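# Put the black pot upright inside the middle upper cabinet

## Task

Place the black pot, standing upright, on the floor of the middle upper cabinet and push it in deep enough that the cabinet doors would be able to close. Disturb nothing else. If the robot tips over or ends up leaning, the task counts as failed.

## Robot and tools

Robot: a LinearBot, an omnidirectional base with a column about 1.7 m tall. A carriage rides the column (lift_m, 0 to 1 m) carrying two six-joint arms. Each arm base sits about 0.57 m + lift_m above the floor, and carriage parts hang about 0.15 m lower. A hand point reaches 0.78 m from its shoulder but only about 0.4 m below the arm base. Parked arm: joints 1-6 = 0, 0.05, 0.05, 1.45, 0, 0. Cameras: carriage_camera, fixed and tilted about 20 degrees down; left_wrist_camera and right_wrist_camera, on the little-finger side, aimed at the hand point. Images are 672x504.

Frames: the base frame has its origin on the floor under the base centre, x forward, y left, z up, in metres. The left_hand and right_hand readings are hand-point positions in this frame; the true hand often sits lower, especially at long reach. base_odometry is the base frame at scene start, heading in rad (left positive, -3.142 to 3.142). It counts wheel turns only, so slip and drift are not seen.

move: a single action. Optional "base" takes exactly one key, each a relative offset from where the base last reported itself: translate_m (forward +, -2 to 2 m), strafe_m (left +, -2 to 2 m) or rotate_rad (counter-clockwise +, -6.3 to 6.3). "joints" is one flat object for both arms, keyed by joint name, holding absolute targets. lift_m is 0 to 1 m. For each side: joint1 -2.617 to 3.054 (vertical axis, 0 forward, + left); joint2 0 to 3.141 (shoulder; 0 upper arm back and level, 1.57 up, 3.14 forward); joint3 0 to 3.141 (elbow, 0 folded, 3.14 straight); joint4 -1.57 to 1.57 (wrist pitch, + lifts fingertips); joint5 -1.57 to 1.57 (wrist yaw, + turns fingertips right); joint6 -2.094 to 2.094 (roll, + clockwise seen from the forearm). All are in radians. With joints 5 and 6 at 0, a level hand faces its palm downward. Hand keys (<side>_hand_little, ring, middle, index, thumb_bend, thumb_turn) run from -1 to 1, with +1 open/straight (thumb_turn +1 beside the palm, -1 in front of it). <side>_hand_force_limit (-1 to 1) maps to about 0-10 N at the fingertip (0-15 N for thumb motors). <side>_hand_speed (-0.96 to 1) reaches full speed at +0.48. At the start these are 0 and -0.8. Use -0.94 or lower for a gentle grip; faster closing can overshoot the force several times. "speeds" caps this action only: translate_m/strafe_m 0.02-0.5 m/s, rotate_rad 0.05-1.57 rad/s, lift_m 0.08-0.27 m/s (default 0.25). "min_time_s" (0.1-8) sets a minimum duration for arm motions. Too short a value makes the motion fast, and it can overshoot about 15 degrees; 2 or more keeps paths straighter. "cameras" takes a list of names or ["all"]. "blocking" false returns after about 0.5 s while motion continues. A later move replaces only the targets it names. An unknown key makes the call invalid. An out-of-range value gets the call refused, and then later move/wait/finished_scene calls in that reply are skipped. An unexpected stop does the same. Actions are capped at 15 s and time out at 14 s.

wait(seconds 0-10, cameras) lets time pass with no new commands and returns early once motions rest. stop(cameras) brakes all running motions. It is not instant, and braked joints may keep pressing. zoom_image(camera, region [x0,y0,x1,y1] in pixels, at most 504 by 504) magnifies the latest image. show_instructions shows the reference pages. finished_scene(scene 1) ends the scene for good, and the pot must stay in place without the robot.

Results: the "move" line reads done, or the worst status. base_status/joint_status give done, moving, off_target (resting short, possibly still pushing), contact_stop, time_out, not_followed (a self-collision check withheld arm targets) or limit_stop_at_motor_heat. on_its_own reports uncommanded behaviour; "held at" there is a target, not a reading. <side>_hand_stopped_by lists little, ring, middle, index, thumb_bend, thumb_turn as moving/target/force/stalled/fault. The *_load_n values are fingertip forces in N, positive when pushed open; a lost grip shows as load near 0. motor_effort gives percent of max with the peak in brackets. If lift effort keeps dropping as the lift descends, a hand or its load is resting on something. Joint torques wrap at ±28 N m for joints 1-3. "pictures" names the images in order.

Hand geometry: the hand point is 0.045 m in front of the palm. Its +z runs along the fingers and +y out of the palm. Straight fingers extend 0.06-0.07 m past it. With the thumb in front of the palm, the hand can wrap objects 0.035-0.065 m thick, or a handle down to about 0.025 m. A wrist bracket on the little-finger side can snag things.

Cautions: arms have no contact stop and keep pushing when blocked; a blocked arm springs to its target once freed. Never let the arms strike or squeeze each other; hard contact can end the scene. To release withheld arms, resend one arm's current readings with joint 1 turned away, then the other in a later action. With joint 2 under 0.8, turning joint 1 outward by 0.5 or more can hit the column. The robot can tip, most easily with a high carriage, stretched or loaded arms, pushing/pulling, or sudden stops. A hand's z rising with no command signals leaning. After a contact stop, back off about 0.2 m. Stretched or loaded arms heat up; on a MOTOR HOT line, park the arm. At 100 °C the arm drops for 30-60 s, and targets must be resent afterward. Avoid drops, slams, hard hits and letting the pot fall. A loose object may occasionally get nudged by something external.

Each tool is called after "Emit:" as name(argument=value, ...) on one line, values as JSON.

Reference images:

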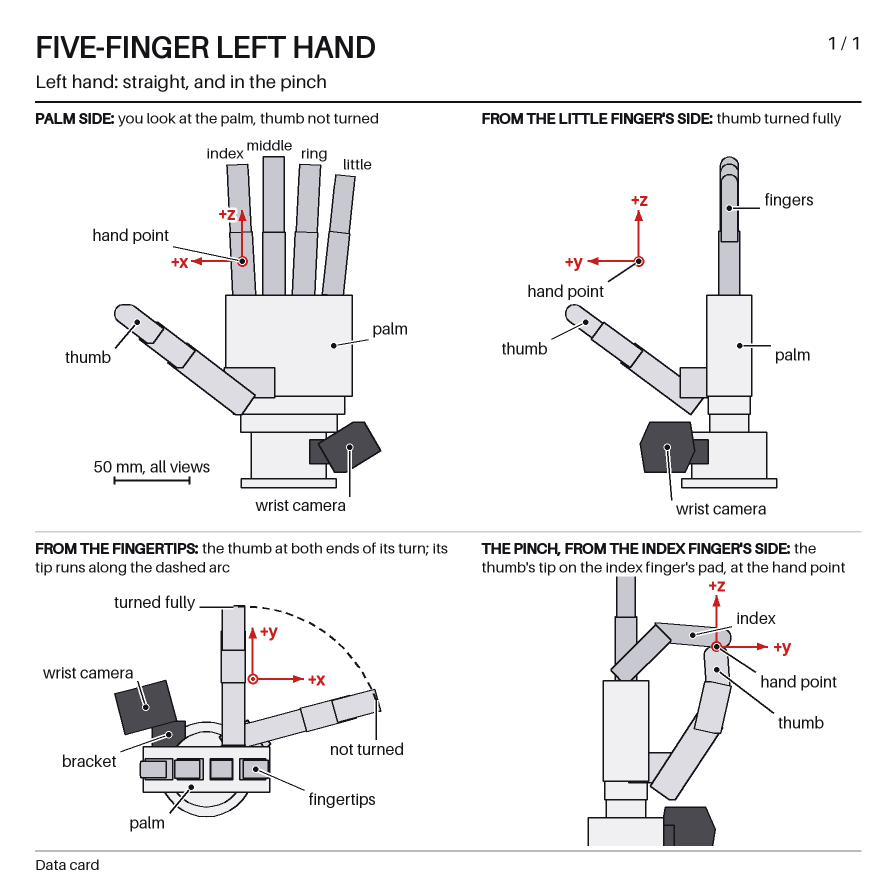

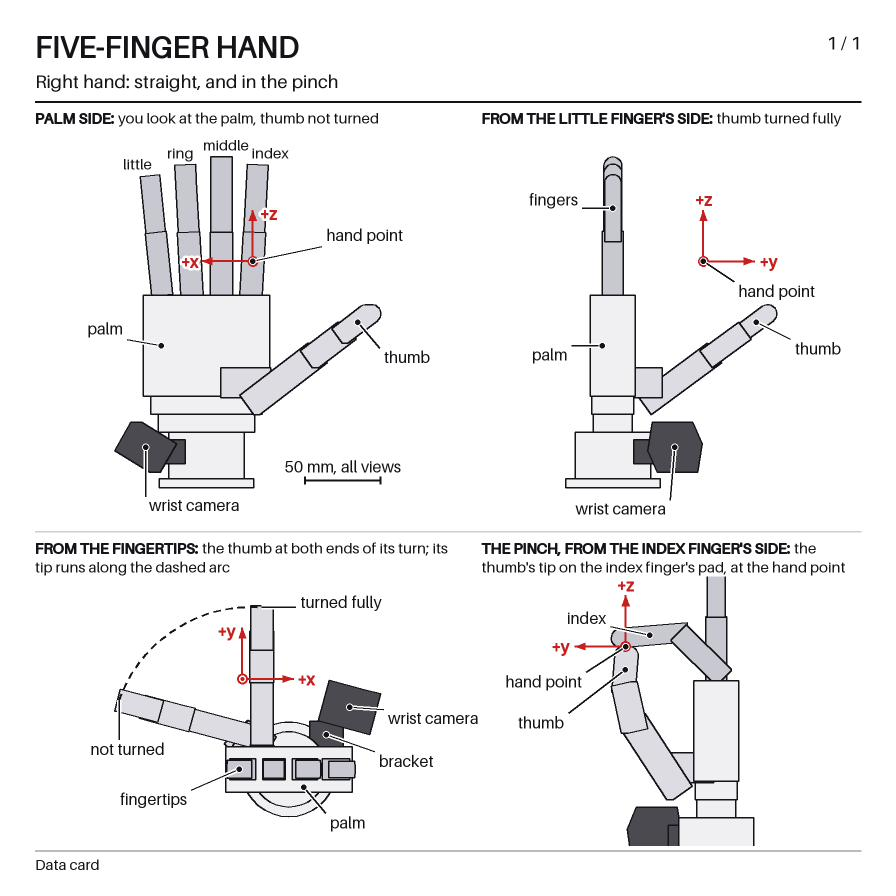

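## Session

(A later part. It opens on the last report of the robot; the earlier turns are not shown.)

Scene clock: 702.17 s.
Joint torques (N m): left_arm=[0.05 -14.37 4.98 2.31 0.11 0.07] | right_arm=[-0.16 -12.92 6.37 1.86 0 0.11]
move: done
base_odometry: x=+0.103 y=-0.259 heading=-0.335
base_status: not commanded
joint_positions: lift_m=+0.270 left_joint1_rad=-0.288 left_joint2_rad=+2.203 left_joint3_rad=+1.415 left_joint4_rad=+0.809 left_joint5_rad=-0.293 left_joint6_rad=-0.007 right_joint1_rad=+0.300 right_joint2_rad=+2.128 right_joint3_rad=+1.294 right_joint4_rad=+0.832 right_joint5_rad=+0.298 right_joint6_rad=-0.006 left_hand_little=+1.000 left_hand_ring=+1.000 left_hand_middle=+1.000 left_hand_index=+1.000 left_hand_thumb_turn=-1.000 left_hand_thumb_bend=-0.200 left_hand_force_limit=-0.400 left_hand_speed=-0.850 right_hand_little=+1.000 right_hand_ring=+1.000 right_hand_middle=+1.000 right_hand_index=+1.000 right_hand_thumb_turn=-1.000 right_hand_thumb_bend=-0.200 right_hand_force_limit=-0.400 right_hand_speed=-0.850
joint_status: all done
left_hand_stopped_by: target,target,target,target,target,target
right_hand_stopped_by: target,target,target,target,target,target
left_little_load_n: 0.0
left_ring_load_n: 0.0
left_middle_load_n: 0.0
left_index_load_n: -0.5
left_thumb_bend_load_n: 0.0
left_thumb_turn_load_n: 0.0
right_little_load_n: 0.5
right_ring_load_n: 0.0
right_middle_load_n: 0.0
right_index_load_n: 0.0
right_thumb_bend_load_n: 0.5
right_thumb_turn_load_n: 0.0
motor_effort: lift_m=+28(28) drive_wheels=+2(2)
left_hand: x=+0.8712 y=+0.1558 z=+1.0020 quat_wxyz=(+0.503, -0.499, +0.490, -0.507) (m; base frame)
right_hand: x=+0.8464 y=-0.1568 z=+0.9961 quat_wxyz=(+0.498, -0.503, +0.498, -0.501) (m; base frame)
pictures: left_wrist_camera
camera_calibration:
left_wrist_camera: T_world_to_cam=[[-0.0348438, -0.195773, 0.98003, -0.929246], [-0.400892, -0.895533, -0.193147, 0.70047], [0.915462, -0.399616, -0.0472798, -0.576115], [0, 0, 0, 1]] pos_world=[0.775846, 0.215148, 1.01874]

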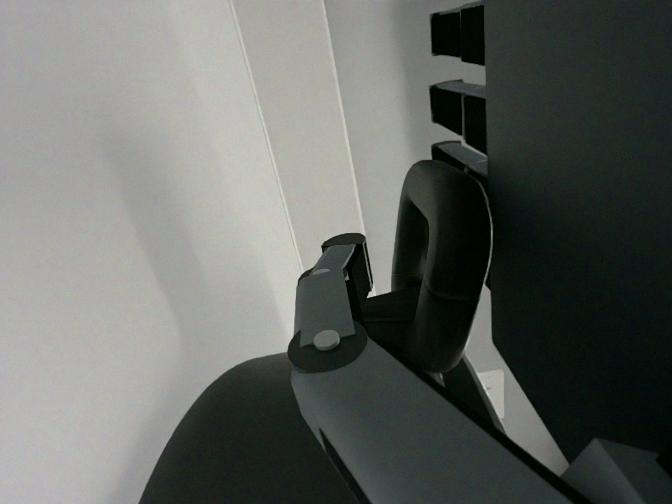

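Emit:
move(joints={"left_hand_thumb_bend": -0.8, "right_hand_thumb_bend": -0.8}, cameras=["all"])

Emit:
zoom_image(camera="carriage_camera", region=[240, 220, 440, 340])

Scene clock: 718.60 s.
Joint torques (N m): left_arm=[0.06 -14.37 4.97 2.31 0.11 0.02] | right_arm=[-0.16 -12.94 6.39 2 0 0.11]
move: off_target
base_odometry: x=+0.103 y=-0.259 heading=-0.335
base_status: not commanded
joint_positions: lift_m=+0.270 left_joint1_rad=-0.288 left_joint2_rad=+2.203 left_joint3_rad=+1.415 left_joint4_rad=+0.810 left_joint5_rad=-0.293 left_joint6_rad=-0.002 right_joint1_rad=+0.300 right_joint2_rad=+2.128 right_joint3_rad=+1.294 right_joint4_rad=+0.818 right_joint5_rad=+0.298 right_joint6_rad=-0.006 left_hand_little=+1.000 left_hand_ring=+1.000 left_hand_middle=+1.000 left_hand_index=+1.000 left_hand_thumb_turn=-1.000 left_hand_thumb_bend=-0.605 left_hand_force_limit=-0.400 left_hand_speed=-0.850 right_hand_little=+1.000 right_hand_ring=+1.000 right_hand_middle=+1.000 right_hand_index=+1.000 right_hand_thumb_turn=-1.000 right_hand_thumb_bend=-0.589 right_hand_force_limit=-0.400 right_hand_speed=-0.850
joint_status: left_hand_thumb_bend off_target (ended at -0.605, target -0.800); right_hand_thumb_bend off_target (ended at -0.589, target -0.800)
left_hand_stopped_by: target,target,target,target,force,target
right_hand_stopped_by: target,target,target,target,force,target
left_little_load_n: 0.0
left_ring_load_n: 0.0
left_middle_load_n: 0.0
left_index_load_n: 0.0
left_thumb_bend_load_n: 4.5
left_thumb_turn_load_n: 0.5
right_little_load_n: 0.0
right_ring_load_n: 0.0
right_middle_load_n: 0.0
right_index_load_n: 0.0
right_thumb_bend_load_n: 5.0
right_thumb_turn_load_n: 0.5
motor_effort: lift_m=+28(28) drive_wheels=+2(2)
left_hand: x=+0.8712 y=+0.1561 z=+1.0020 quat_wxyz=(+0.504, -0.498, +0.491, -0.506) (m; base frame)
right_hand: x=+0.8455 y=-0.1571 z=+0.9922 quat_wxyz=(+0.494, -0.507, +0.501, -0.498) (m; base frame)
pictures: carriage_camera, left_wrist_camera, right_wrist_camera
camera_calibration:
carriage_camera: T_world_to_cam=[[-0.00431147, -0.99787, -0.0650969, 0.0813576], [-0.308079, 0.0632566, -0.949255, 1.25877], [0.951351, 0.0159623, -0.307695, 0.257569], [0, 0, 0, 1]] pos_world=[0.143112, -0.00255254, 1.27944]
left_wrist_camera: T_world_to_cam=[[-0.0351917, -0.200212, 0.97912, -0.927254], [-0.400717, -0.894694, -0.197352, 0.704646], [0.915526, -0.399296, -0.0487428, -0.574657], [0, 0, 0, 1]] pos_world=[0.775845, 0.215337, 1.01895]
right_wrist_camera: T_world_to_cam=[[-0.0475879, -0.339597, -0.939366, 0.912356], [-0.628107, 0.741408, -0.236212, 0.862075], [0.77667, 0.578782, -0.248585, -0.206775], [0, 0, 0, 1]] pos_world=[0.745489, -0.209638, 1.00927]

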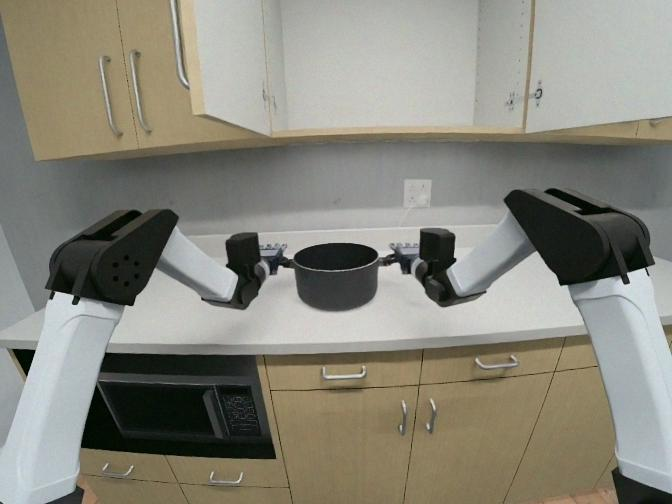

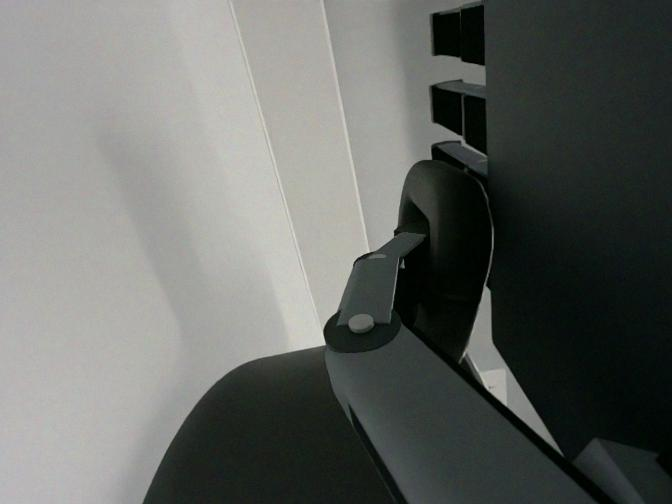

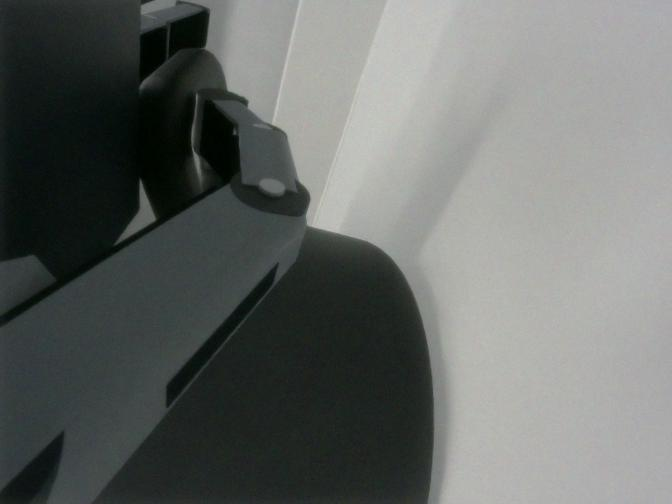

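Scaled by 2.520 from the camera's 672x504 image, which has a finer 960x720 frame.

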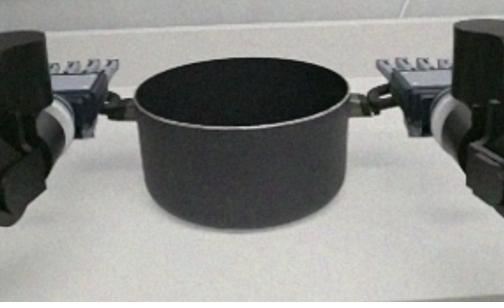

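Emit:
move(joints={"left_hand_thumb_bend": -0.9, "right_hand_thumb_bend": -0.9, "left_hand_force_limit": 0.3, "right_hand_force_limit": 0.3})

Emit:
move(joints={"lift_m": 0.3}, speeds={"lift_m": 0.08}, cameras=["all"])

Emit:
zoom_image(camera="carriage_camera", region=[240, 220, 440, 340])

Scene clock: 744.57 s.
Joint torques (N m): left_arm=[0.05 -14.37 4.97 2.3 0.11 -0.07] | right_arm=[-0.16 -12.96 6.37 2.02 0 0.1]
move: off_target
base_odometry: x=+0.103 y=-0.259 heading=-0.335
base_status: not commanded
joint_positions: lift_m=+0.270 left_joint1_rad=-0.288 left_joint2_rad=+2.203 left_joint3_rad=+1.415 left_joint4_rad=+0.810 left_joint5_rad=-0.293 left_joint6_rad=+0.005 right_joint1_rad=+0.300 right_joint2_rad=+2.128 right_joint3_rad=+1.294 right_joint4_rad=+0.816 right_joint5_rad=+0.298 right_joint6_rad=-0.005 left_hand_little=+1.000 left_hand_ring=+1.000 left_hand_middle=+1.000 left_hand_index=+1.000 left_hand_thumb_turn=-1.000 left_hand_thumb_bend=-0.628 left_hand_force_limit=+0.300 left_hand_speed=-0.850 right_hand_little=+1.000 right_hand_ring=+1.000 right_hand_middle=+1.000 right_hand_index=+1.000 right_hand_thumb_turn=-1.000 right_hand_thumb_bend=-0.610 right_hand_force_limit=+0.300 right_hand_speed=-0.850
joint_status: left_hand_thumb_bend off_target (ended at -0.628, target -0.900); right_hand_thumb_bend off_target (ended at -0.610, target -0.900); the others done
left_hand_stopped_by: target,target,target,target,force,target
right_hand_stopped_by: target,target,target,target,force,target
left_little_load_n: -0.5
left_ring_load_n: 0.0
left_middle_load_n: 0.0
left_index_load_n: 0.0
left_thumb_bend_load_n: 9.0
left_thumb_turn_load_n: 0.5
right_little_load_n: -0.5
right_ring_load_n: 0.0
right_middle_load_n: 0.0
right_index_load_n: 0.0
right_thumb_bend_load_n: 9.5
right_thumb_turn_load_n: 1.0
motor_effort: lift_m=+28(28) drive_wheels=+1(2)
left_hand: x=+0.8712 y=+0.1565 z=+1.0017 quat_wxyz=(+0.506, -0.496, +0.493, -0.504) (m; base frame)
right_hand: x=+0.8454 y=-0.1571 z=+0.9918 quat_wxyz=(+0.493, -0.508, +0.501, -0.498) (m; base frame)
pictures: none

Scene clock: 745.30 s.
Joint torques (N m): left_arm=[0.05 -14.34 6.34 3.22 0.09 -0.07] | right_arm=[-0.18 -13.76 7.09 2.64 0.02 0.09]
move: done
base_odometry: x=+0.103 y=-0.259 heading=-0.335
base_status: not commanded
joint_positions: lift_m=+0.300 left_joint1_rad=-0.288 left_joint2_rad=+2.203 left_joint3_rad=+1.397 left_joint4_rad=+0.736 left_joint5_rad=-0.293 left_joint6_rad=+0.005 right_joint1_rad=+0.300 right_joint2_rad=+2.137 right_joint3_rad=+1.284 right_joint4_rad=+0.749 right_joint5_rad=+0.298 right_joint6_rad=-0.005 left_hand_little=+1.000 left_hand_ring=+1.000 left_hand_middle=+1.000 left_hand_index=+1.000 left_hand_thumb_turn=-1.000 left_hand_thumb_bend=-0.629 left_hand_force_limit=+0.300 left_hand_speed=-0.850 right_hand_little=+1.000 right_hand_ring=+1.000 right_hand_middle=+1.000 right_hand_index=+1.000 right_hand_thumb_turn=-1.000 right_hand_thumb_bend=-0.609 right_hand_force_limit=+0.300 right_hand_speed=-0.850
joint_status: all done
left_hand_stopped_by: target,target,target,target,force,target
right_hand_stopped_by: target,target,target,target,force,target
left_little_load_n: 0.0
left_ring_load_n: 0.0
left_middle_load_n: 0.0
left_index_load_n: 0.0
left_thumb_bend_load_n: 1.5
left_thumb_turn_load_n: 0.0
right_little_load_n: 0.0
right_ring_load_n: 0.0
right_middle_load_n: 0.0
right_index_load_n: 0.0
right_thumb_bend_load_n: 10.0
right_thumb_turn_load_n: 1.5
motor_effort: lift_m=+32(37) drive_wheels=-1(2)
left_hand: x=+0.8630 y=+0.1590 z=+1.0029 quat_wxyz=(+0.490, -0.511, +0.521, -0.475) (m; base frame)
right_hand: x=+0.8384 y=-0.1592 z=+0.9937 quat_wxyz=(+0.466, -0.534, +0.515, -0.483) (m; base frame)
pictures: carriage_camera, left_wrist_camera, right_wrist_camera
camera_calibration:
carriage_camera: T_world_to_cam=[[-0.00431147, -0.99787, -0.0650969, 0.0832779], [-0.308079, 0.0632566, -0.949255, 1.28677], [0.951351, 0.0159623, -0.307695, 0.266646], [0, 0, 0, 1]] pos_world=[0.143112, -0.00255254, 1.30894]
left_wrist_camera: T_world_to_cam=[[0.0508763, -0.232785, 0.971196, -0.988964], [-0.417925, -0.888178, -0.190994, 0.711541], [0.907056, -0.39617, -0.142474, -0.465222], [0, 0, 0, 1]] pos_world=[0.769668, 0.217452, 1.0301]
right_wrist_camera: T_world_to_cam=[[-0.125076, -0.362166, -0.923684, 0.958546], [-0.6462, 0.736183, -0.201147, 0.839041], [0.752849, 0.571726, -0.32611, -0.103778], [0, 0, 0, 1]] pos_world=[0.740209, -0.211203, 1.02032]

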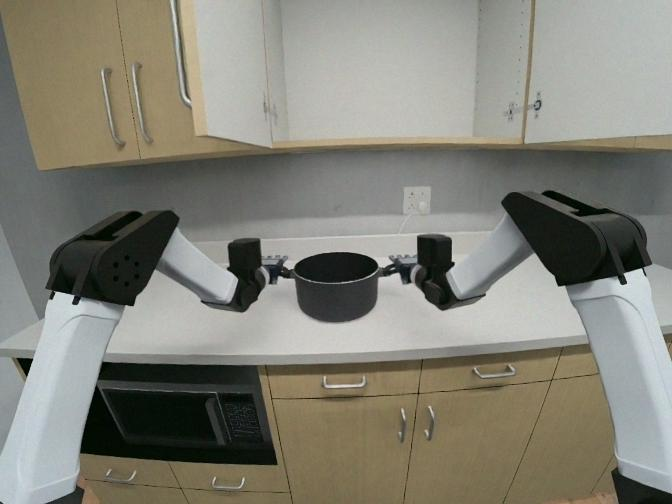

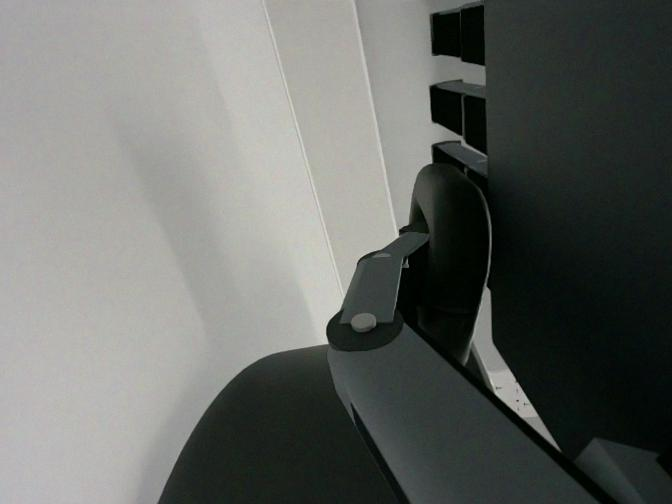

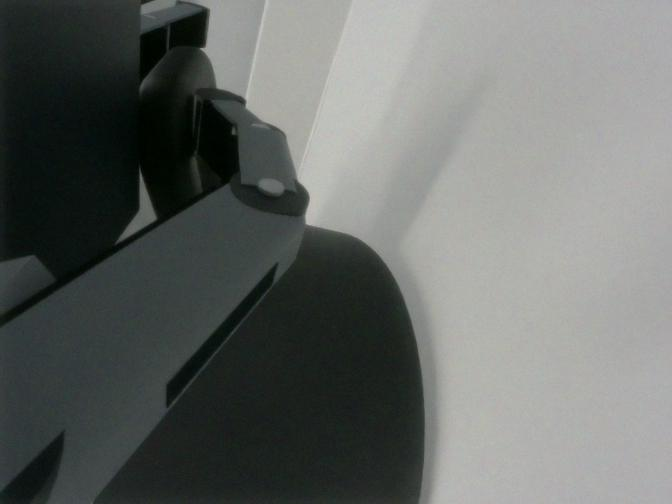

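Scaled by 2.520 from the camera's 672x504 image, which has a finer 960x720 frame.

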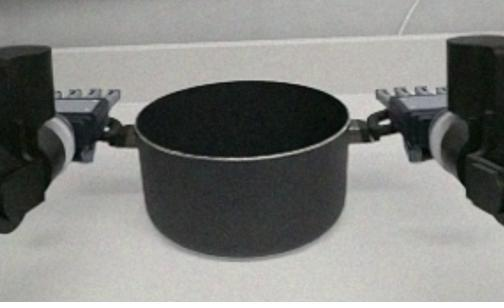

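Emit:
move(joints={"left_joint4_rad": 0.87, "right_joint4_rad": 0.94, "left_hand_thumb_bend": -0.95}, min_time_s=2, cameras=["all"])

Emit:
zoom_image(camera="carriage_camera", region=[240, 220, 440, 340])

Scene clock: 759.60 s.
Joint torques (N m): left_arm=[0.05 -14.32 6.83 4.03 0.09 -0.11] | right_arm=[-0.16 -14.5 7.53 3.28 0.02 0.1]
move: off_target
base_odometry: x=+0.103 y=-0.259 heading=-0.335
base_status: not commanded
joint_positions: lift_m=+0.300 left_joint1_rad=-0.288 left_joint2_rad=+2.203 left_joint3_rad=+1.390 left_joint4_rad=+0.752 left_joint5_rad=-0.293 left_joint6_rad=+0.008 right_joint1_rad=+0.300 right_joint2_rad=+2.145 right_joint3_rad=+1.277 right_joint4_rad=+0.792 right_joint5_rad=+0.298 right_joint6_rad=-0.005 left_hand_little=+1.000 left_hand_ring=+1.000 left_hand_middle=+1.000 left_hand_index=+1.000 left_hand_thumb_turn=-1.000 left_hand_thumb_bend=-0.673 left_hand_force_limit=+0.300 left_hand_speed=-0.850 right_hand_little=+1.000 right_hand_ring=+1.000 right_hand_middle=+1.000 right_hand_index=+1.000 right_hand_thumb_turn=-1.000 right_hand_thumb_bend=-0.609 right_hand_force_limit=+0.300 right_hand_speed=-0.850
joint_status: left_joint4_rad off_target (ended at +0.753, target +0.870); right_joint4_rad off_target (ended at +0.792, target +0.940); left_hand_thumb_bend off_target (ended at -0.673, target -0.950)
left_hand_stopped_by: target,target,target,target,force,target
right_hand_stopped_by: target,target,target,target,force,target
left_little_load_n: 0.0
left_ring_load_n: 0.0
left_middle_load_n: 0.0
left_index_load_n: 0.0
left_thumb_bend_load_n: 8.5
left_thumb_turn_load_n: 0.5
right_little_load_n: 0.0
right_ring_load_n: -0.5
right_middle_load_n: 0.0
right_index_load_n: 0.0
right_thumb_bend_load_n: 8.0
right_thumb_turn_load_n: 1.0
motor_effort: lift_m=+32(32) drive_wheels=-1(1)
left_hand: x=+0.8629 y=+0.1592 z=+1.0041 quat_wxyz=(+0.493, -0.509, +0.519, -0.478) (m; base frame)
right_hand: x=+0.8404 y=-0.1586 z=+0.9972 quat_wxyz=(+0.476, -0.525, +0.510, -0.488) (m; base frame)
pictures: carriage_camera, left_wrist_camera, right_wrist_camera
camera_calibration:
carriage_camera: T_world_to_cam=[[-0.00431147, -0.99787, -0.0650969, 0.0832779], [-0.308079, 0.0632566, -0.949255, 1.28677], [0.951351, 0.0159623, -0.307695, 0.266646], [0, 0, 0, 1]] pos_world=[0.143112, -0.00255254, 1.30894]
left_wrist_camera: T_world_to_cam=[[0.0416055, -0.232985, 0.97159, -0.982426], [-0.416317, -0.888036, -0.195121, 0.71472], [0.908267, -0.396371, -0.133943, -0.474443], [0, 0, 0, 1]] pos_world=[0.769345, 0.217751, 1.03042]
right_wrist_camera: T_world_to_cam=[[-0.0997362, -0.354319, -0.929791, 0.948235], [-0.640578, 0.737909, -0.212485, 0.847402], [0.761389, 0.57441, -0.300565, -0.136684], [0, 0, 0, 1]] pos_world=[0.74147, -0.210815, 1.02064]

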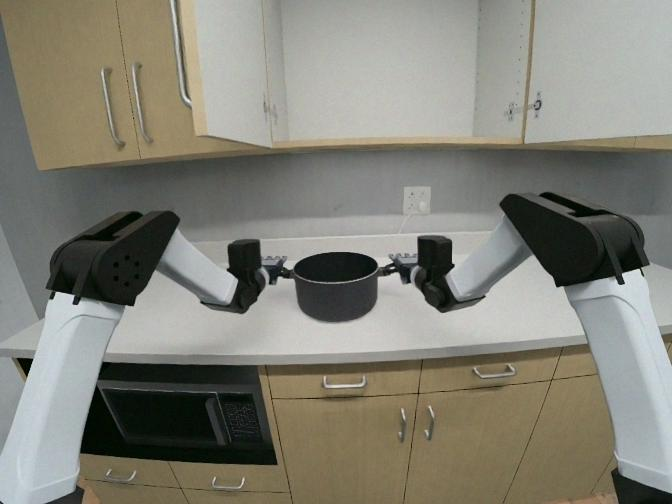

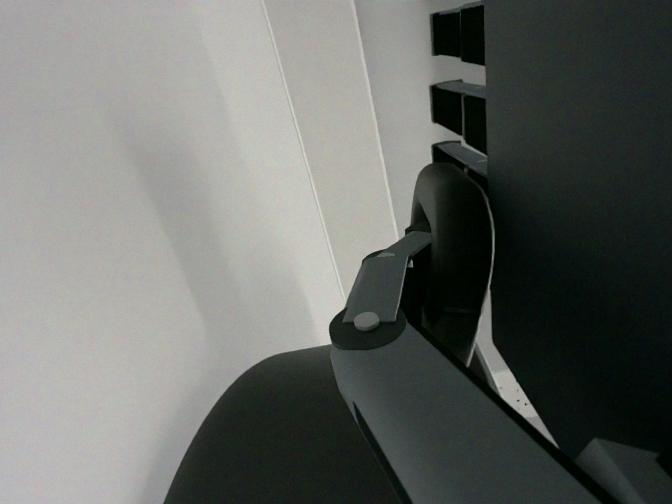

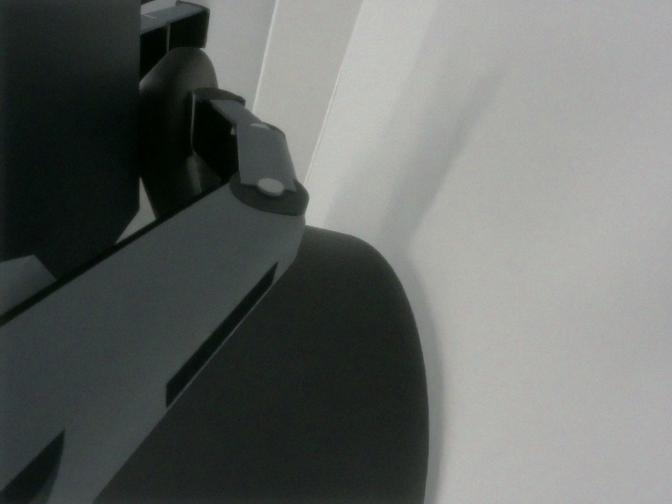

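Scaled by 2.520 from the camera's 672x504 image, which has a finer 960x720 frame.

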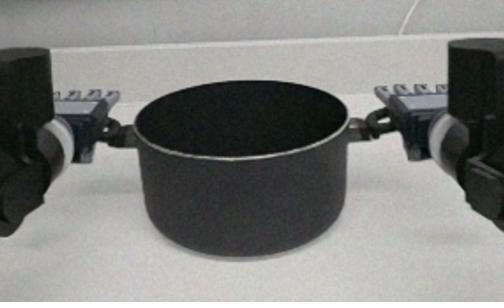

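Emit:
move(joints={"lift_m": 0.34}, speeds={"lift_m": 0.08}, cameras=["all"])

Emit:
zoom_image(camera="carriage_camera", region=[240, 220, 440, 360])

Scene clock: 767.37 s.
Joint torques (N m): left_arm=[0.09 -14.89 8.21 4.9 0.07 -0.11] | right_arm=[-0.24 -15.61 8.01 3.37 0.02 0.1]
move: done
base_odometry: x=+0.103 y=-0.259 heading=-0.335
base_status: not commanded
joint_positions: lift_m=+0.340 left_joint1_rad=-0.288 left_joint2_rad=+2.209 left_joint3_rad=+1.372 left_joint4_rad=+0.679 left_joint5_rad=-0.293 left_joint6_rad=+0.009 right_joint1_rad=+0.300 right_joint2_rad=+2.156 right_joint3_rad=+1.270 right_joint4_rad=+0.783 right_joint5_rad=+0.297 right_joint6_rad=-0.005 left_hand_little=+1.000 left_hand_ring=+1.000 left_hand_middle=+1.000 left_hand_index=+1.000 left_hand_thumb_turn=-1.000 left_hand_thumb_bend=-0.673 left_hand_force_limit=+0.300 left_hand_speed=-0.850 right_hand_little=+1.000 right_hand_ring=+1.000 right_hand_middle=+1.000 right_hand_index=+1.000 right_hand_thumb_turn=-1.000 right_hand_thumb_bend=-0.609 right_hand_force_limit=+0.300 right_hand_speed=-0.850
joint_status: all done
left_hand_stopped_by: target,target,target,target,force,target
right_hand_stopped_by: target,target,target,target,force,target
left_little_load_n: 0.0
left_ring_load_n: 0.0
left_middle_load_n: 0.0
left_index_load_n: 0.0
left_thumb_bend_load_n: 6.5
left_thumb_turn_load_n: 0.5
right_little_load_n: 0.0
right_ring_load_n: 0.0
right_middle_load_n: 0.0
right_index_load_n: 0.0
right_thumb_bend_load_n: 9.0
right_thumb_turn_load_n: 1.0
motor_effort: lift_m=+33(38) drive_wheels=+1(1)
left_hand: x=+0.8526 y=+0.1623 z=+1.0124 quat_wxyz=(+0.475, -0.524, +0.548, -0.446) (m; base frame)
right_hand: x=+0.8378 y=-0.1592 z=+1.0244 quat_wxyz=(+0.467, -0.534, +0.514, -0.482) (m; base frame)
pictures: carriage_camera, left_wrist_camera, right_wrist_camera
camera_calibration:
carriage_camera: T_world_to_cam=[[-0.00431147, -0.99787, -0.0650969, 0.0858818], [-0.308079, 0.0632566, -0.949255, 1.32474], [0.951351, 0.0159623, -0.307695, 0.278954], [0, 0, 0, 1]] pos_world=[0.143112, -0.00255254, 1.34894]
left_wrist_camera: T_world_to_cam=[[0.131854, -0.260496, 0.956429, -1.04648], [-0.43398, -0.882641, -0.18057, 0.714225], [0.891222, -0.391262, -0.22943, -0.352232], [0, 0, 0, 1]] pos_world=[0.761859, 0.219986, 1.04904]
right_wrist_camera: T_world_to_cam=[[-0.124024, -0.362006, -0.923888, 0.98617], [-0.646941, 0.73548, -0.201336, 0.84548], [0.752386, 0.572731, -0.325414, -0.0934649], [0, 0, 0, 1]] pos_world=[0.739606, -0.211303, 1.05092]

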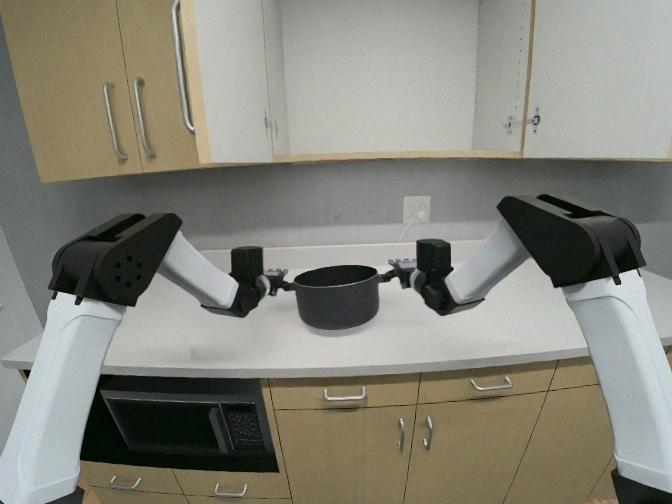

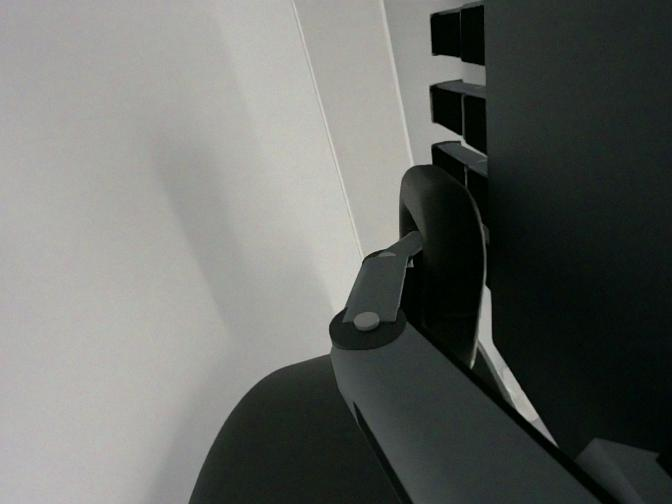

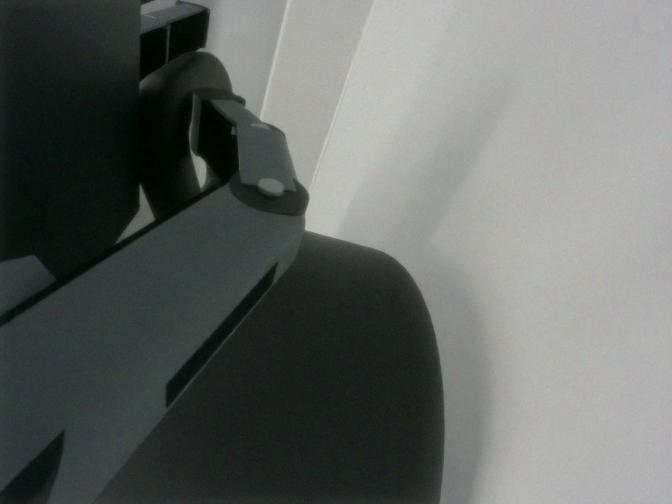

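Scaled by 2.520 from the camera's 672x504 image, which has a finer 960x720 frame.

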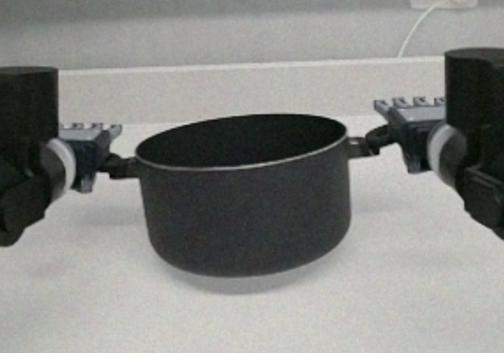

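Emit:
move(joints={"left_joint4_rad": 1.0, "right_joint4_rad": 1.0}, min_time_s=3, cameras=["carriage_camera"])

Emit:
zoom_image(camera="carriage_camera", region=[240, 220, 440, 360])

Scene clock: 782.87 s.
Joint torques (N m): left_arm=[0.05 -14.8 8.24 5.3 0.09 -0.16] | right_arm=[-0.14 -15.61 8.1 3.61 0.03 0.1]
move: off_target
base_odometry: x=+0.103 y=-0.259 heading=-0.335
base_status: not commanded
joint_positions: lift_m=+0.340 left_joint1_rad=-0.288 left_joint2_rad=+2.209 left_joint3_rad=+1.372 left_joint4_rad=+0.777 left_joint5_rad=-0.293 left_joint6_rad=+0.013 right_joint1_rad=+0.300 right_joint2_rad=+2.156 right_joint3_rad=+1.270 right_joint4_rad=+0.817 right_joint5_rad=+0.297 right_joint6_rad=-0.005 left_hand_little=+1.000 left_hand_ring=+1.000 left_hand_middle=+1.000 left_hand_index=+1.000 left_hand_thumb_turn=-1.000 left_hand_thumb_bend=-0.673 left_hand_force_limit=+0.300 left_hand_speed=-0.850 right_hand_little=+1.000 right_hand_ring=+1.000 right_hand_middle=+1.000 right_hand_index=+1.000 right_hand_thumb_turn=-1.000 right_hand_thumb_bend=-0.609 right_hand_force_limit=+0.300 right_hand_speed=-0.850
joint_status: left_joint4_rad off_target (ended at +0.777, target +1.000); right_joint4_rad off_target (ended at +0.817, target +1.000)
left_hand_stopped_by: target,target,target,target,force,target
right_hand_stopped_by: target,target,target,target,force,target
left_little_load_n: 0.0
left_ring_load_n: -0.5
left_middle_load_n: -0.5
left_index_load_n: 0.0
left_thumb_bend_load_n: 7.5
left_thumb_turn_load_n: -0.5
right_little_load_n: 0.0
right_ring_load_n: 0.0
right_middle_load_n: 0.0
right_index_load_n: 0.0
right_thumb_bend_load_n: 9.5
right_thumb_turn_load_n: 1.0
motor_effort: lift_m=+33(33) drive_wheels=+1(1)
left_hand: x=+0.8609 y=+0.1600 z=+1.0378 quat_wxyz=(+0.494, -0.508, +0.520, -0.477) (m; base frame)
right_hand: x=+0.8405 y=-0.1583 z=+1.0334 quat_wxyz=(+0.478, -0.523, +0.509, -0.489) (m; base frame)
pictures: carriage_camera
camera_calibration:
carriage_camera: T_world_to_cam=[[-0.00431147, -0.99787, -0.0650969, 0.0858818], [-0.308079, 0.0632566, -0.949255, 1.32474], [0.951351, 0.0159623, -0.307695, 0.278954], [0, 0, 0, 1]] pos_world=[0.143112, -0.00255254, 1.34894]

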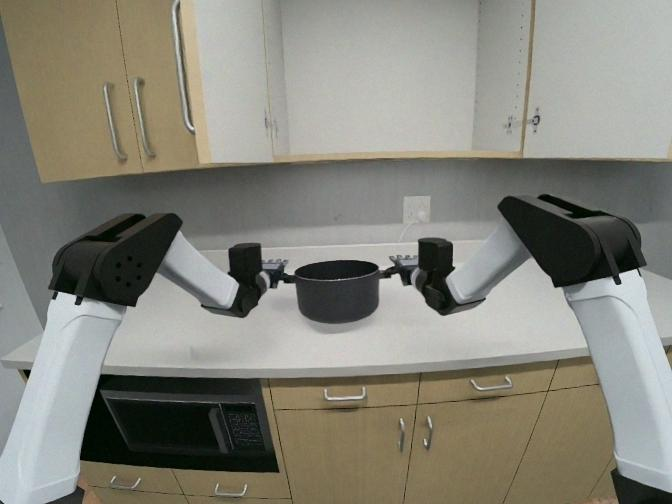

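Scaled by 2.520 from the camera's 672x504 image, which has a finer 960x720 frame.

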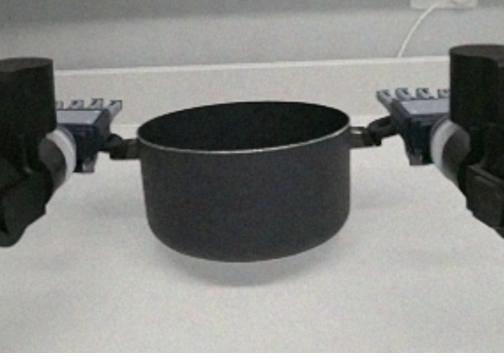

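Emit:
move(joints={"left_joint4_rad": 1.09, "right_joint4_rad": 1.1}, min_time_s=2, cameras=["all"])

Emit:
zoom_image(camera="carriage_camera", region=[240, 220, 440, 360])

Scene clock: 792.20 s.
Joint torques (N m): left_arm=[0.05 -14.79 8.21 5.29 0.1 -0.16] | right_arm=[-0.16 -15.58 8.09 3.63 0 0.1]
move: off_target
base_odometry: x=+0.103 y=-0.259 heading=-0.335
base_status: not commanded
joint_positions: lift_m=+0.340 left_joint1_rad=-0.288 left_joint2_rad=+2.209 left_joint3_rad=+1.372 left_joint4_rad=+0.866 left_joint5_rad=-0.293 left_joint6_rad=+0.013 right_joint1_rad=+0.300 right_joint2_rad=+2.156 right_joint3_rad=+1.270 right_joint4_rad=+0.913 right_joint5_rad=+0.297 right_joint6_rad=-0.005 left_hand_little=+1.000 left_hand_ring=+1.000 left_hand_middle=+1.000 left_hand_index=+1.000 left_hand_thumb_turn=-1.000 left_hand_thumb_bend=-0.673 left_hand_force_limit=+0.300 left_hand_speed=-0.850 right_hand_little=+1.000 right_hand_ring=+1.000 right_hand_middle=+1.000 right_hand_index=+1.000 right_hand_thumb_turn=-1.000 right_hand_thumb_bend=-0.609 right_hand_force_limit=+0.300 right_hand_speed=-0.850
joint_status: left_joint4_rad off_target (ended at +0.866, target +1.090); right_joint4_rad off_target (ended at +0.913, target +1.100)
left_hand_stopped_by: target,target,target,target,force,target
right_hand_stopped_by: target,target,target,target,force,target
left_little_load_n: 0.0
left_ring_load_n: -0.5
left_middle_load_n: 0.0
left_index_load_n: 0.0
left_thumb_bend_load_n: 8.0
left_thumb_turn_load_n: -0.5
right_little_load_n: 0.0
right_ring_load_n: 0.0
right_middle_load_n: 0.0
right_index_load_n: 0.0
right_thumb_bend_load_n: 8.5
right_thumb_turn_load_n: 1.0
motor_effort: lift_m=+33(33) drive_wheels=+1(1)
left_hand: x=+0.8664 y=+0.1584 z=+1.0616 quat_wxyz=(+0.509, -0.493, +0.493, -0.505) (m; base frame)
right_hand: x=+0.8465 y=-0.1565 z=+1.0590 quat_wxyz=(+0.508, -0.494, +0.494, -0.505) (m; base frame)
pictures: carriage_camera, left_wrist_camera, right_wrist_camera
camera_calibration:
carriage_camera: T_world_to_cam=[[-0.00431147, -0.99787, -0.0650969, 0.0858818], [-0.308079, 0.0632566, -0.949255, 1.32474], [0.951351, 0.0159623, -0.307695, 0.278954], [0, 0, 0, 1]] pos_world=[0.143112, -0.00255254, 1.34894]
left_wrist_camera: T_world_to_cam=[[-0.0418953, -0.213131, 0.976125, -0.974279], [-0.399262, -0.892013, -0.211902, 0.730298], [0.915879, -0.398607, -0.0477239, -0.56794], [0, 0, 0, 1]] pos_world=[0.770927, 0.217402, 1.07867]
right_wrist_camera: T_world_to_cam=[[-0.00765245, -0.326005, -0.945337, 0.950091], [-0.618737, 0.744207, -0.251636, 0.886887], [0.785561, 0.582989, -0.207406, -0.241744], [0, 0, 0, 1]] pos_world=[0.745925, -0.209359, 1.07119]

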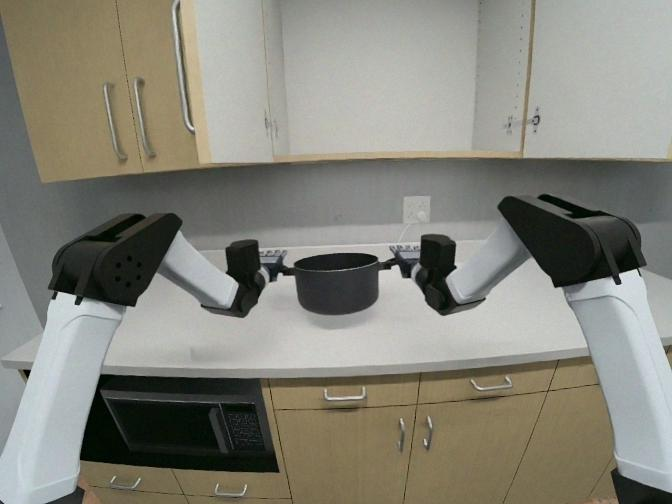

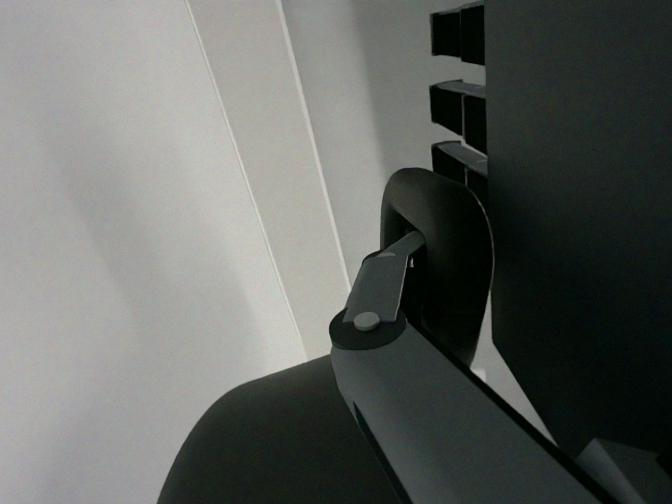

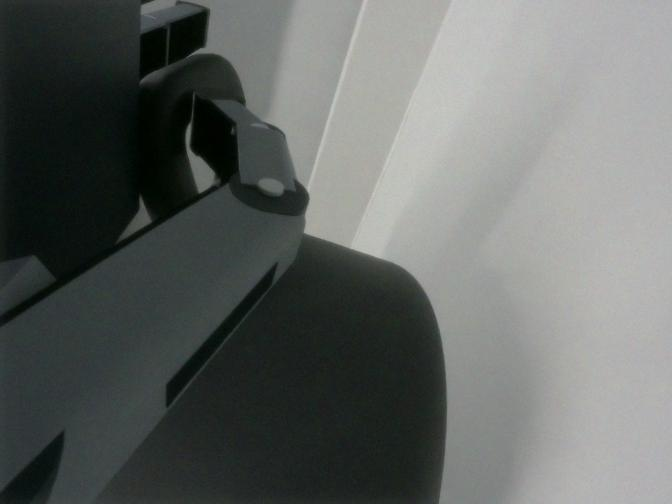

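Scaled by 2.520 from the camera's 672x504 image, which has a finer 960x720 frame.

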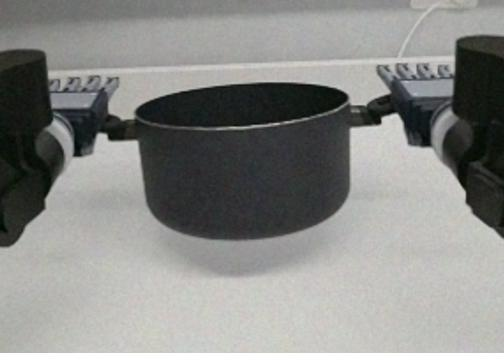

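Emit:
move(base={"translate_m": -0.2}, joints={"left_joint2_rad": 2.12}, speeds={"translate_m": 0.12}, min_time_s=2)

Emit:
move(base={"strafe_m": -0.2}, joints={"lift_m": 0.55}, speeds={"strafe_m": 0.12, "lift_m": 0.1}, cameras=["carriage_camera"])

Emit:
zoom_image(camera="carriage_camera", region=[240, 220, 440, 360])

Scene clock: 833.93 s.
Joint torques (N m): left_arm=[0.06 -18.48 8.55 5.2 0.1 -0.16] | right_arm=[-0.14 -15.58 8.09 3.56 0 0.1]
move: done
MOTOR HOT: joint 4 (wrist pitch) of the left arm reports 77 °C; the controller stops that arm at 100 °C. To cool a motor, set the load down, stop pushing, or move to a pose that needs little force.
base_odometry: x=-0.086 y=-0.194 heading=-0.335
base_status: done
joint_positions: lift_m=+0.340 left_joint1_rad=-0.288 left_joint2_rad=+2.209 left_joint3_rad=+1.369 left_joint4_rad=+0.874 left_joint5_rad=-0.293 left_joint6_rad=+0.013 right_joint1_rad=+0.300 right_joint2_rad=+2.156 right_joint3_rad=+1.270 right_joint4_rad=+0.920 right_joint5_rad=+0.297 right_joint6_rad=-0.005 left_hand_little=+1.000 left_hand_ring=+1.000 left_hand_middle=+1.000 left_hand_index=+1.000 left_hand_thumb_turn=-1.000 left_hand_thumb_bend=-0.673 left_hand_force_limit=+0.300 left_hand_speed=-0.850 right_hand_little=+1.000 right_hand_ring=+1.000 right_hand_middle=+1.000 right_hand_index=+1.000 right_hand_thumb_turn=-1.000 right_hand_thumb_bend=-0.609 right_hand_force_limit=+0.300 right_hand_speed=-0.850
joint_status: all done
left_hand_stopped_by: target,target,target,target,force,target
right_hand_stopped_by: target,target,target,target,force,target
left_little_load_n: 0.0
left_ring_load_n: 0.0
left_middle_load_n: 0.0
left_index_load_n: 0.0
left_thumb_bend_load_n: 7.0
left_thumb_turn_load_n: 0.0
right_little_load_n: 0.0
right_ring_load_n: 0.0
right_middle_load_n: 0.0
right_index_load_n: -0.5
right_thumb_bend_load_n: 8.0
right_thumb_turn_load_n: 1.0
motor_effort: lift_m=+33(33) drive_wheels=-2(11)
left_hand: x=+0.8662 y=+0.1584 z=+1.0622 quat_wxyz=(+0.510, -0.492, +0.491, -0.506) (m; base frame)
right_hand: x=+0.8469 y=-0.1563 z=+1.0610 quat_wxyz=(+0.510, -0.491, +0.492, -0.506) (m; base frame)
pictures: none

Scene clock: 836.63 s.
Joint torques (N m): left_arm=[0.31 -18.37 8.91 5.11 0.11 -0.18] | right_arm=[-0.06 -16.4 8.58 3.44 -0.03 0.1]
move: done
MOTOR HOT: still on. Joint 4 (wrist pitch) of the left arm reports 78 °C.
base_odometry: x=-0.152 y=-0.383 heading=-0.335
base_status: done
joint_positions: lift_m=+0.550 left_joint1_rad=-0.289 left_joint2_rad=+2.209 left_joint3_rad=+1.363 left_joint4_rad=+0.881 left_joint5_rad=-0.294 left_joint6_rad=+0.015 right_joint1_rad=+0.299 right_joint2_rad=+2.165 right_joint3_rad=+1.263 right_joint4_rad=+0.934 right_joint5_rad=+0.301 right_joint6_rad=-0.005 left_hand_little=+1.000 left_hand_ring=+1.000 left_hand_middle=+1.000 left_hand_index=+1.000 left_hand_thumb_turn=-1.000 left_hand_thumb_bend=-0.673 left_hand_force_limit=+0.300 left_hand_speed=-0.850 right_hand_little=+1.000 right_hand_ring=+1.000 right_hand_middle=+1.000 right_hand_index=+1.000 right_hand_thumb_turn=-1.000 right_hand_thumb_bend=-0.609 right_hand_force_limit=+0.300 right_hand_speed=-0.850
joint_status: all done
left_hand_stopped_by: target,target,target,target,force,target
right_hand_stopped_by: target,target,target,target,force,target
left_little_load_n: 0.0
left_ring_load_n: 0.0
left_middle_load_n: 0.0
left_index_load_n: 0.0
left_thumb_bend_load_n: 7.0
left_thumb_turn_load_n: 0.0
right_little_load_n: 0.0
right_ring_load_n: 0.0
right_middle_load_n: 0.0
right_index_load_n: 0.0
right_thumb_bend_load_n: 8.0
right_thumb_turn_load_n: 1.0
motor_effort: lift_m=+32(40) drive_wheels=-2(7)
left_hand: x=+0.8653 y=+0.1580 z=+1.2715 quat_wxyz=(+0.511, -0.492, +0.491, -0.506) (m; base frame)
right_hand: x=+0.8466 y=-0.1577 z=+1.2656 quat_wxyz=(+0.508, -0.491, +0.494, -0.507) (m; base frame)
pictures: carriage_camera
camera_calibration:
carriage_camera: T_world_to_cam=[[-0.00431147, -0.99787, -0.0650969, 0.0995522], [-0.308079, 0.0632566, -0.949255, 1.52409], [0.951351, 0.0159623, -0.307695, 0.34357], [0, 0, 0, 1]] pos_world=[0.143112, -0.00255254, 1.55894]

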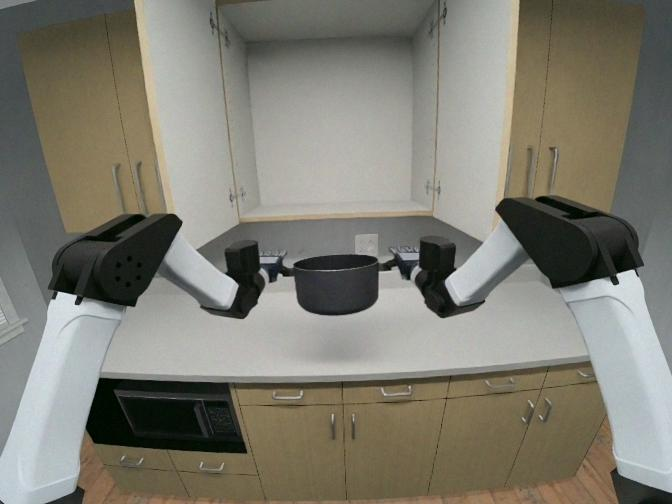

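Scaled by 2.520 from the camera's 672x504 image, which has a finer 960x720 frame.

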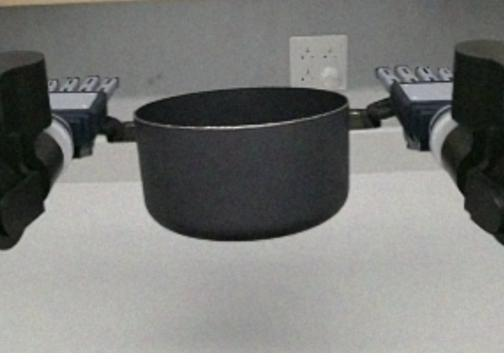

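Emit:
move(joints={"lift_m": 0.83}, speeds={"lift_m": 0.15}, cameras=["carriage_camera"])

Scene clock: 845.03 s.
Joint torques (N m): left_arm=[0.18 -18.35 9.09 5.09 0.11 -0.17] | right_arm=[-0.06 -16.95 8.72 3.4 -0.03 0.1]
move: done
MOTOR HOT: still on. Joint 4 (wrist pitch) of the left arm reports 77 °C.
base_odometry: x=-0.152 y=-0.383 heading=-0.335
base_status: not commanded
joint_positions: lift_m=+0.830 left_joint1_rad=-0.289 left_joint2_rad=+2.209 left_joint3_rad=+1.361 left_joint4_rad=+0.882 left_joint5_rad=-0.294 left_joint6_rad=+0.015 right_joint1_rad=+0.299 right_joint2_rad=+2.170 right_joint3_rad=+1.260 right_joint4_rad=+0.938 right_joint5_rad=+0.301 right_joint6_rad=-0.005 left_hand_little=+1.000 left_hand_ring=+1.000 left_hand_middle=+1.000 left_hand_index=+1.000 left_hand_thumb_turn=-1.000 left_hand_thumb_bend=-0.673 left_hand_force_limit=+0.300 left_hand_speed=-0.850 right_hand_little=+1.000 right_hand_ring=+1.000 right_hand_middle=+1.000 right_hand_index=+1.000 right_hand_thumb_turn=-1.000 right_hand_thumb_bend=-0.609 right_hand_force_limit=+0.300 right_hand_speed=-0.850
joint_status: all done
left_hand_stopped_by: target,target,target,target,force,target
right_hand_stopped_by: target,target,target,target,force,target
left_little_load_n: 0.0
left_ring_load_n: 0.0
left_middle_load_n: 0.0
left_index_load_n: 0.0
left_thumb_bend_load_n: 7.0
left_thumb_turn_load_n: 0.0
right_little_load_n: 0.0
right_ring_load_n: 0.0
right_middle_load_n: 0.0
right_index_load_n: 0.0
right_thumb_bend_load_n: 8.5
right_thumb_turn_load_n: 1.0
motor_effort: lift_m=+32(39) drive_wheels=-2(2)
left_hand: x=+0.8650 y=+0.1581 z=+1.5508 quat_wxyz=(+0.511, -0.492, +0.492, -0.506) (m; base frame)
right_hand: x=+0.8463 y=-0.1578 z=+1.5423 quat_wxyz=(+0.507, -0.492, +0.495, -0.506) (m; base frame)
pictures: carriage_camera
camera_calibration:
carriage_camera: T_world_to_cam=[[-0.00431147, -0.99787, -0.0650969, 0.117779], [-0.308079, 0.0632566, -0.949255, 1.78988], [0.951351, 0.0159623, -0.307695, 0.429725], [0, 0, 0, 1]] pos_world=[0.143112, -0.00255254, 1.83894]

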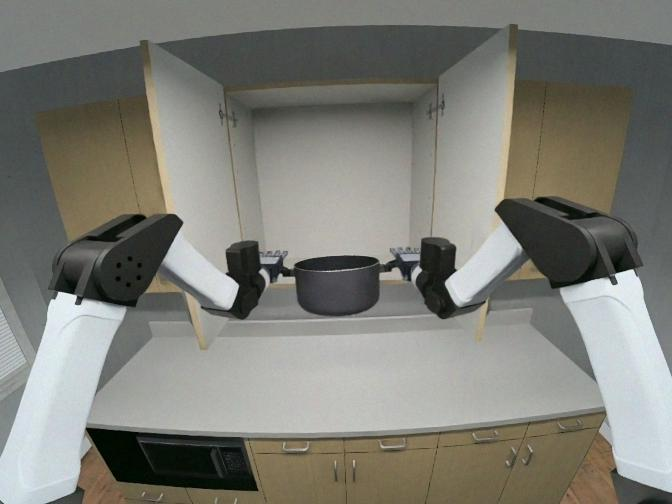

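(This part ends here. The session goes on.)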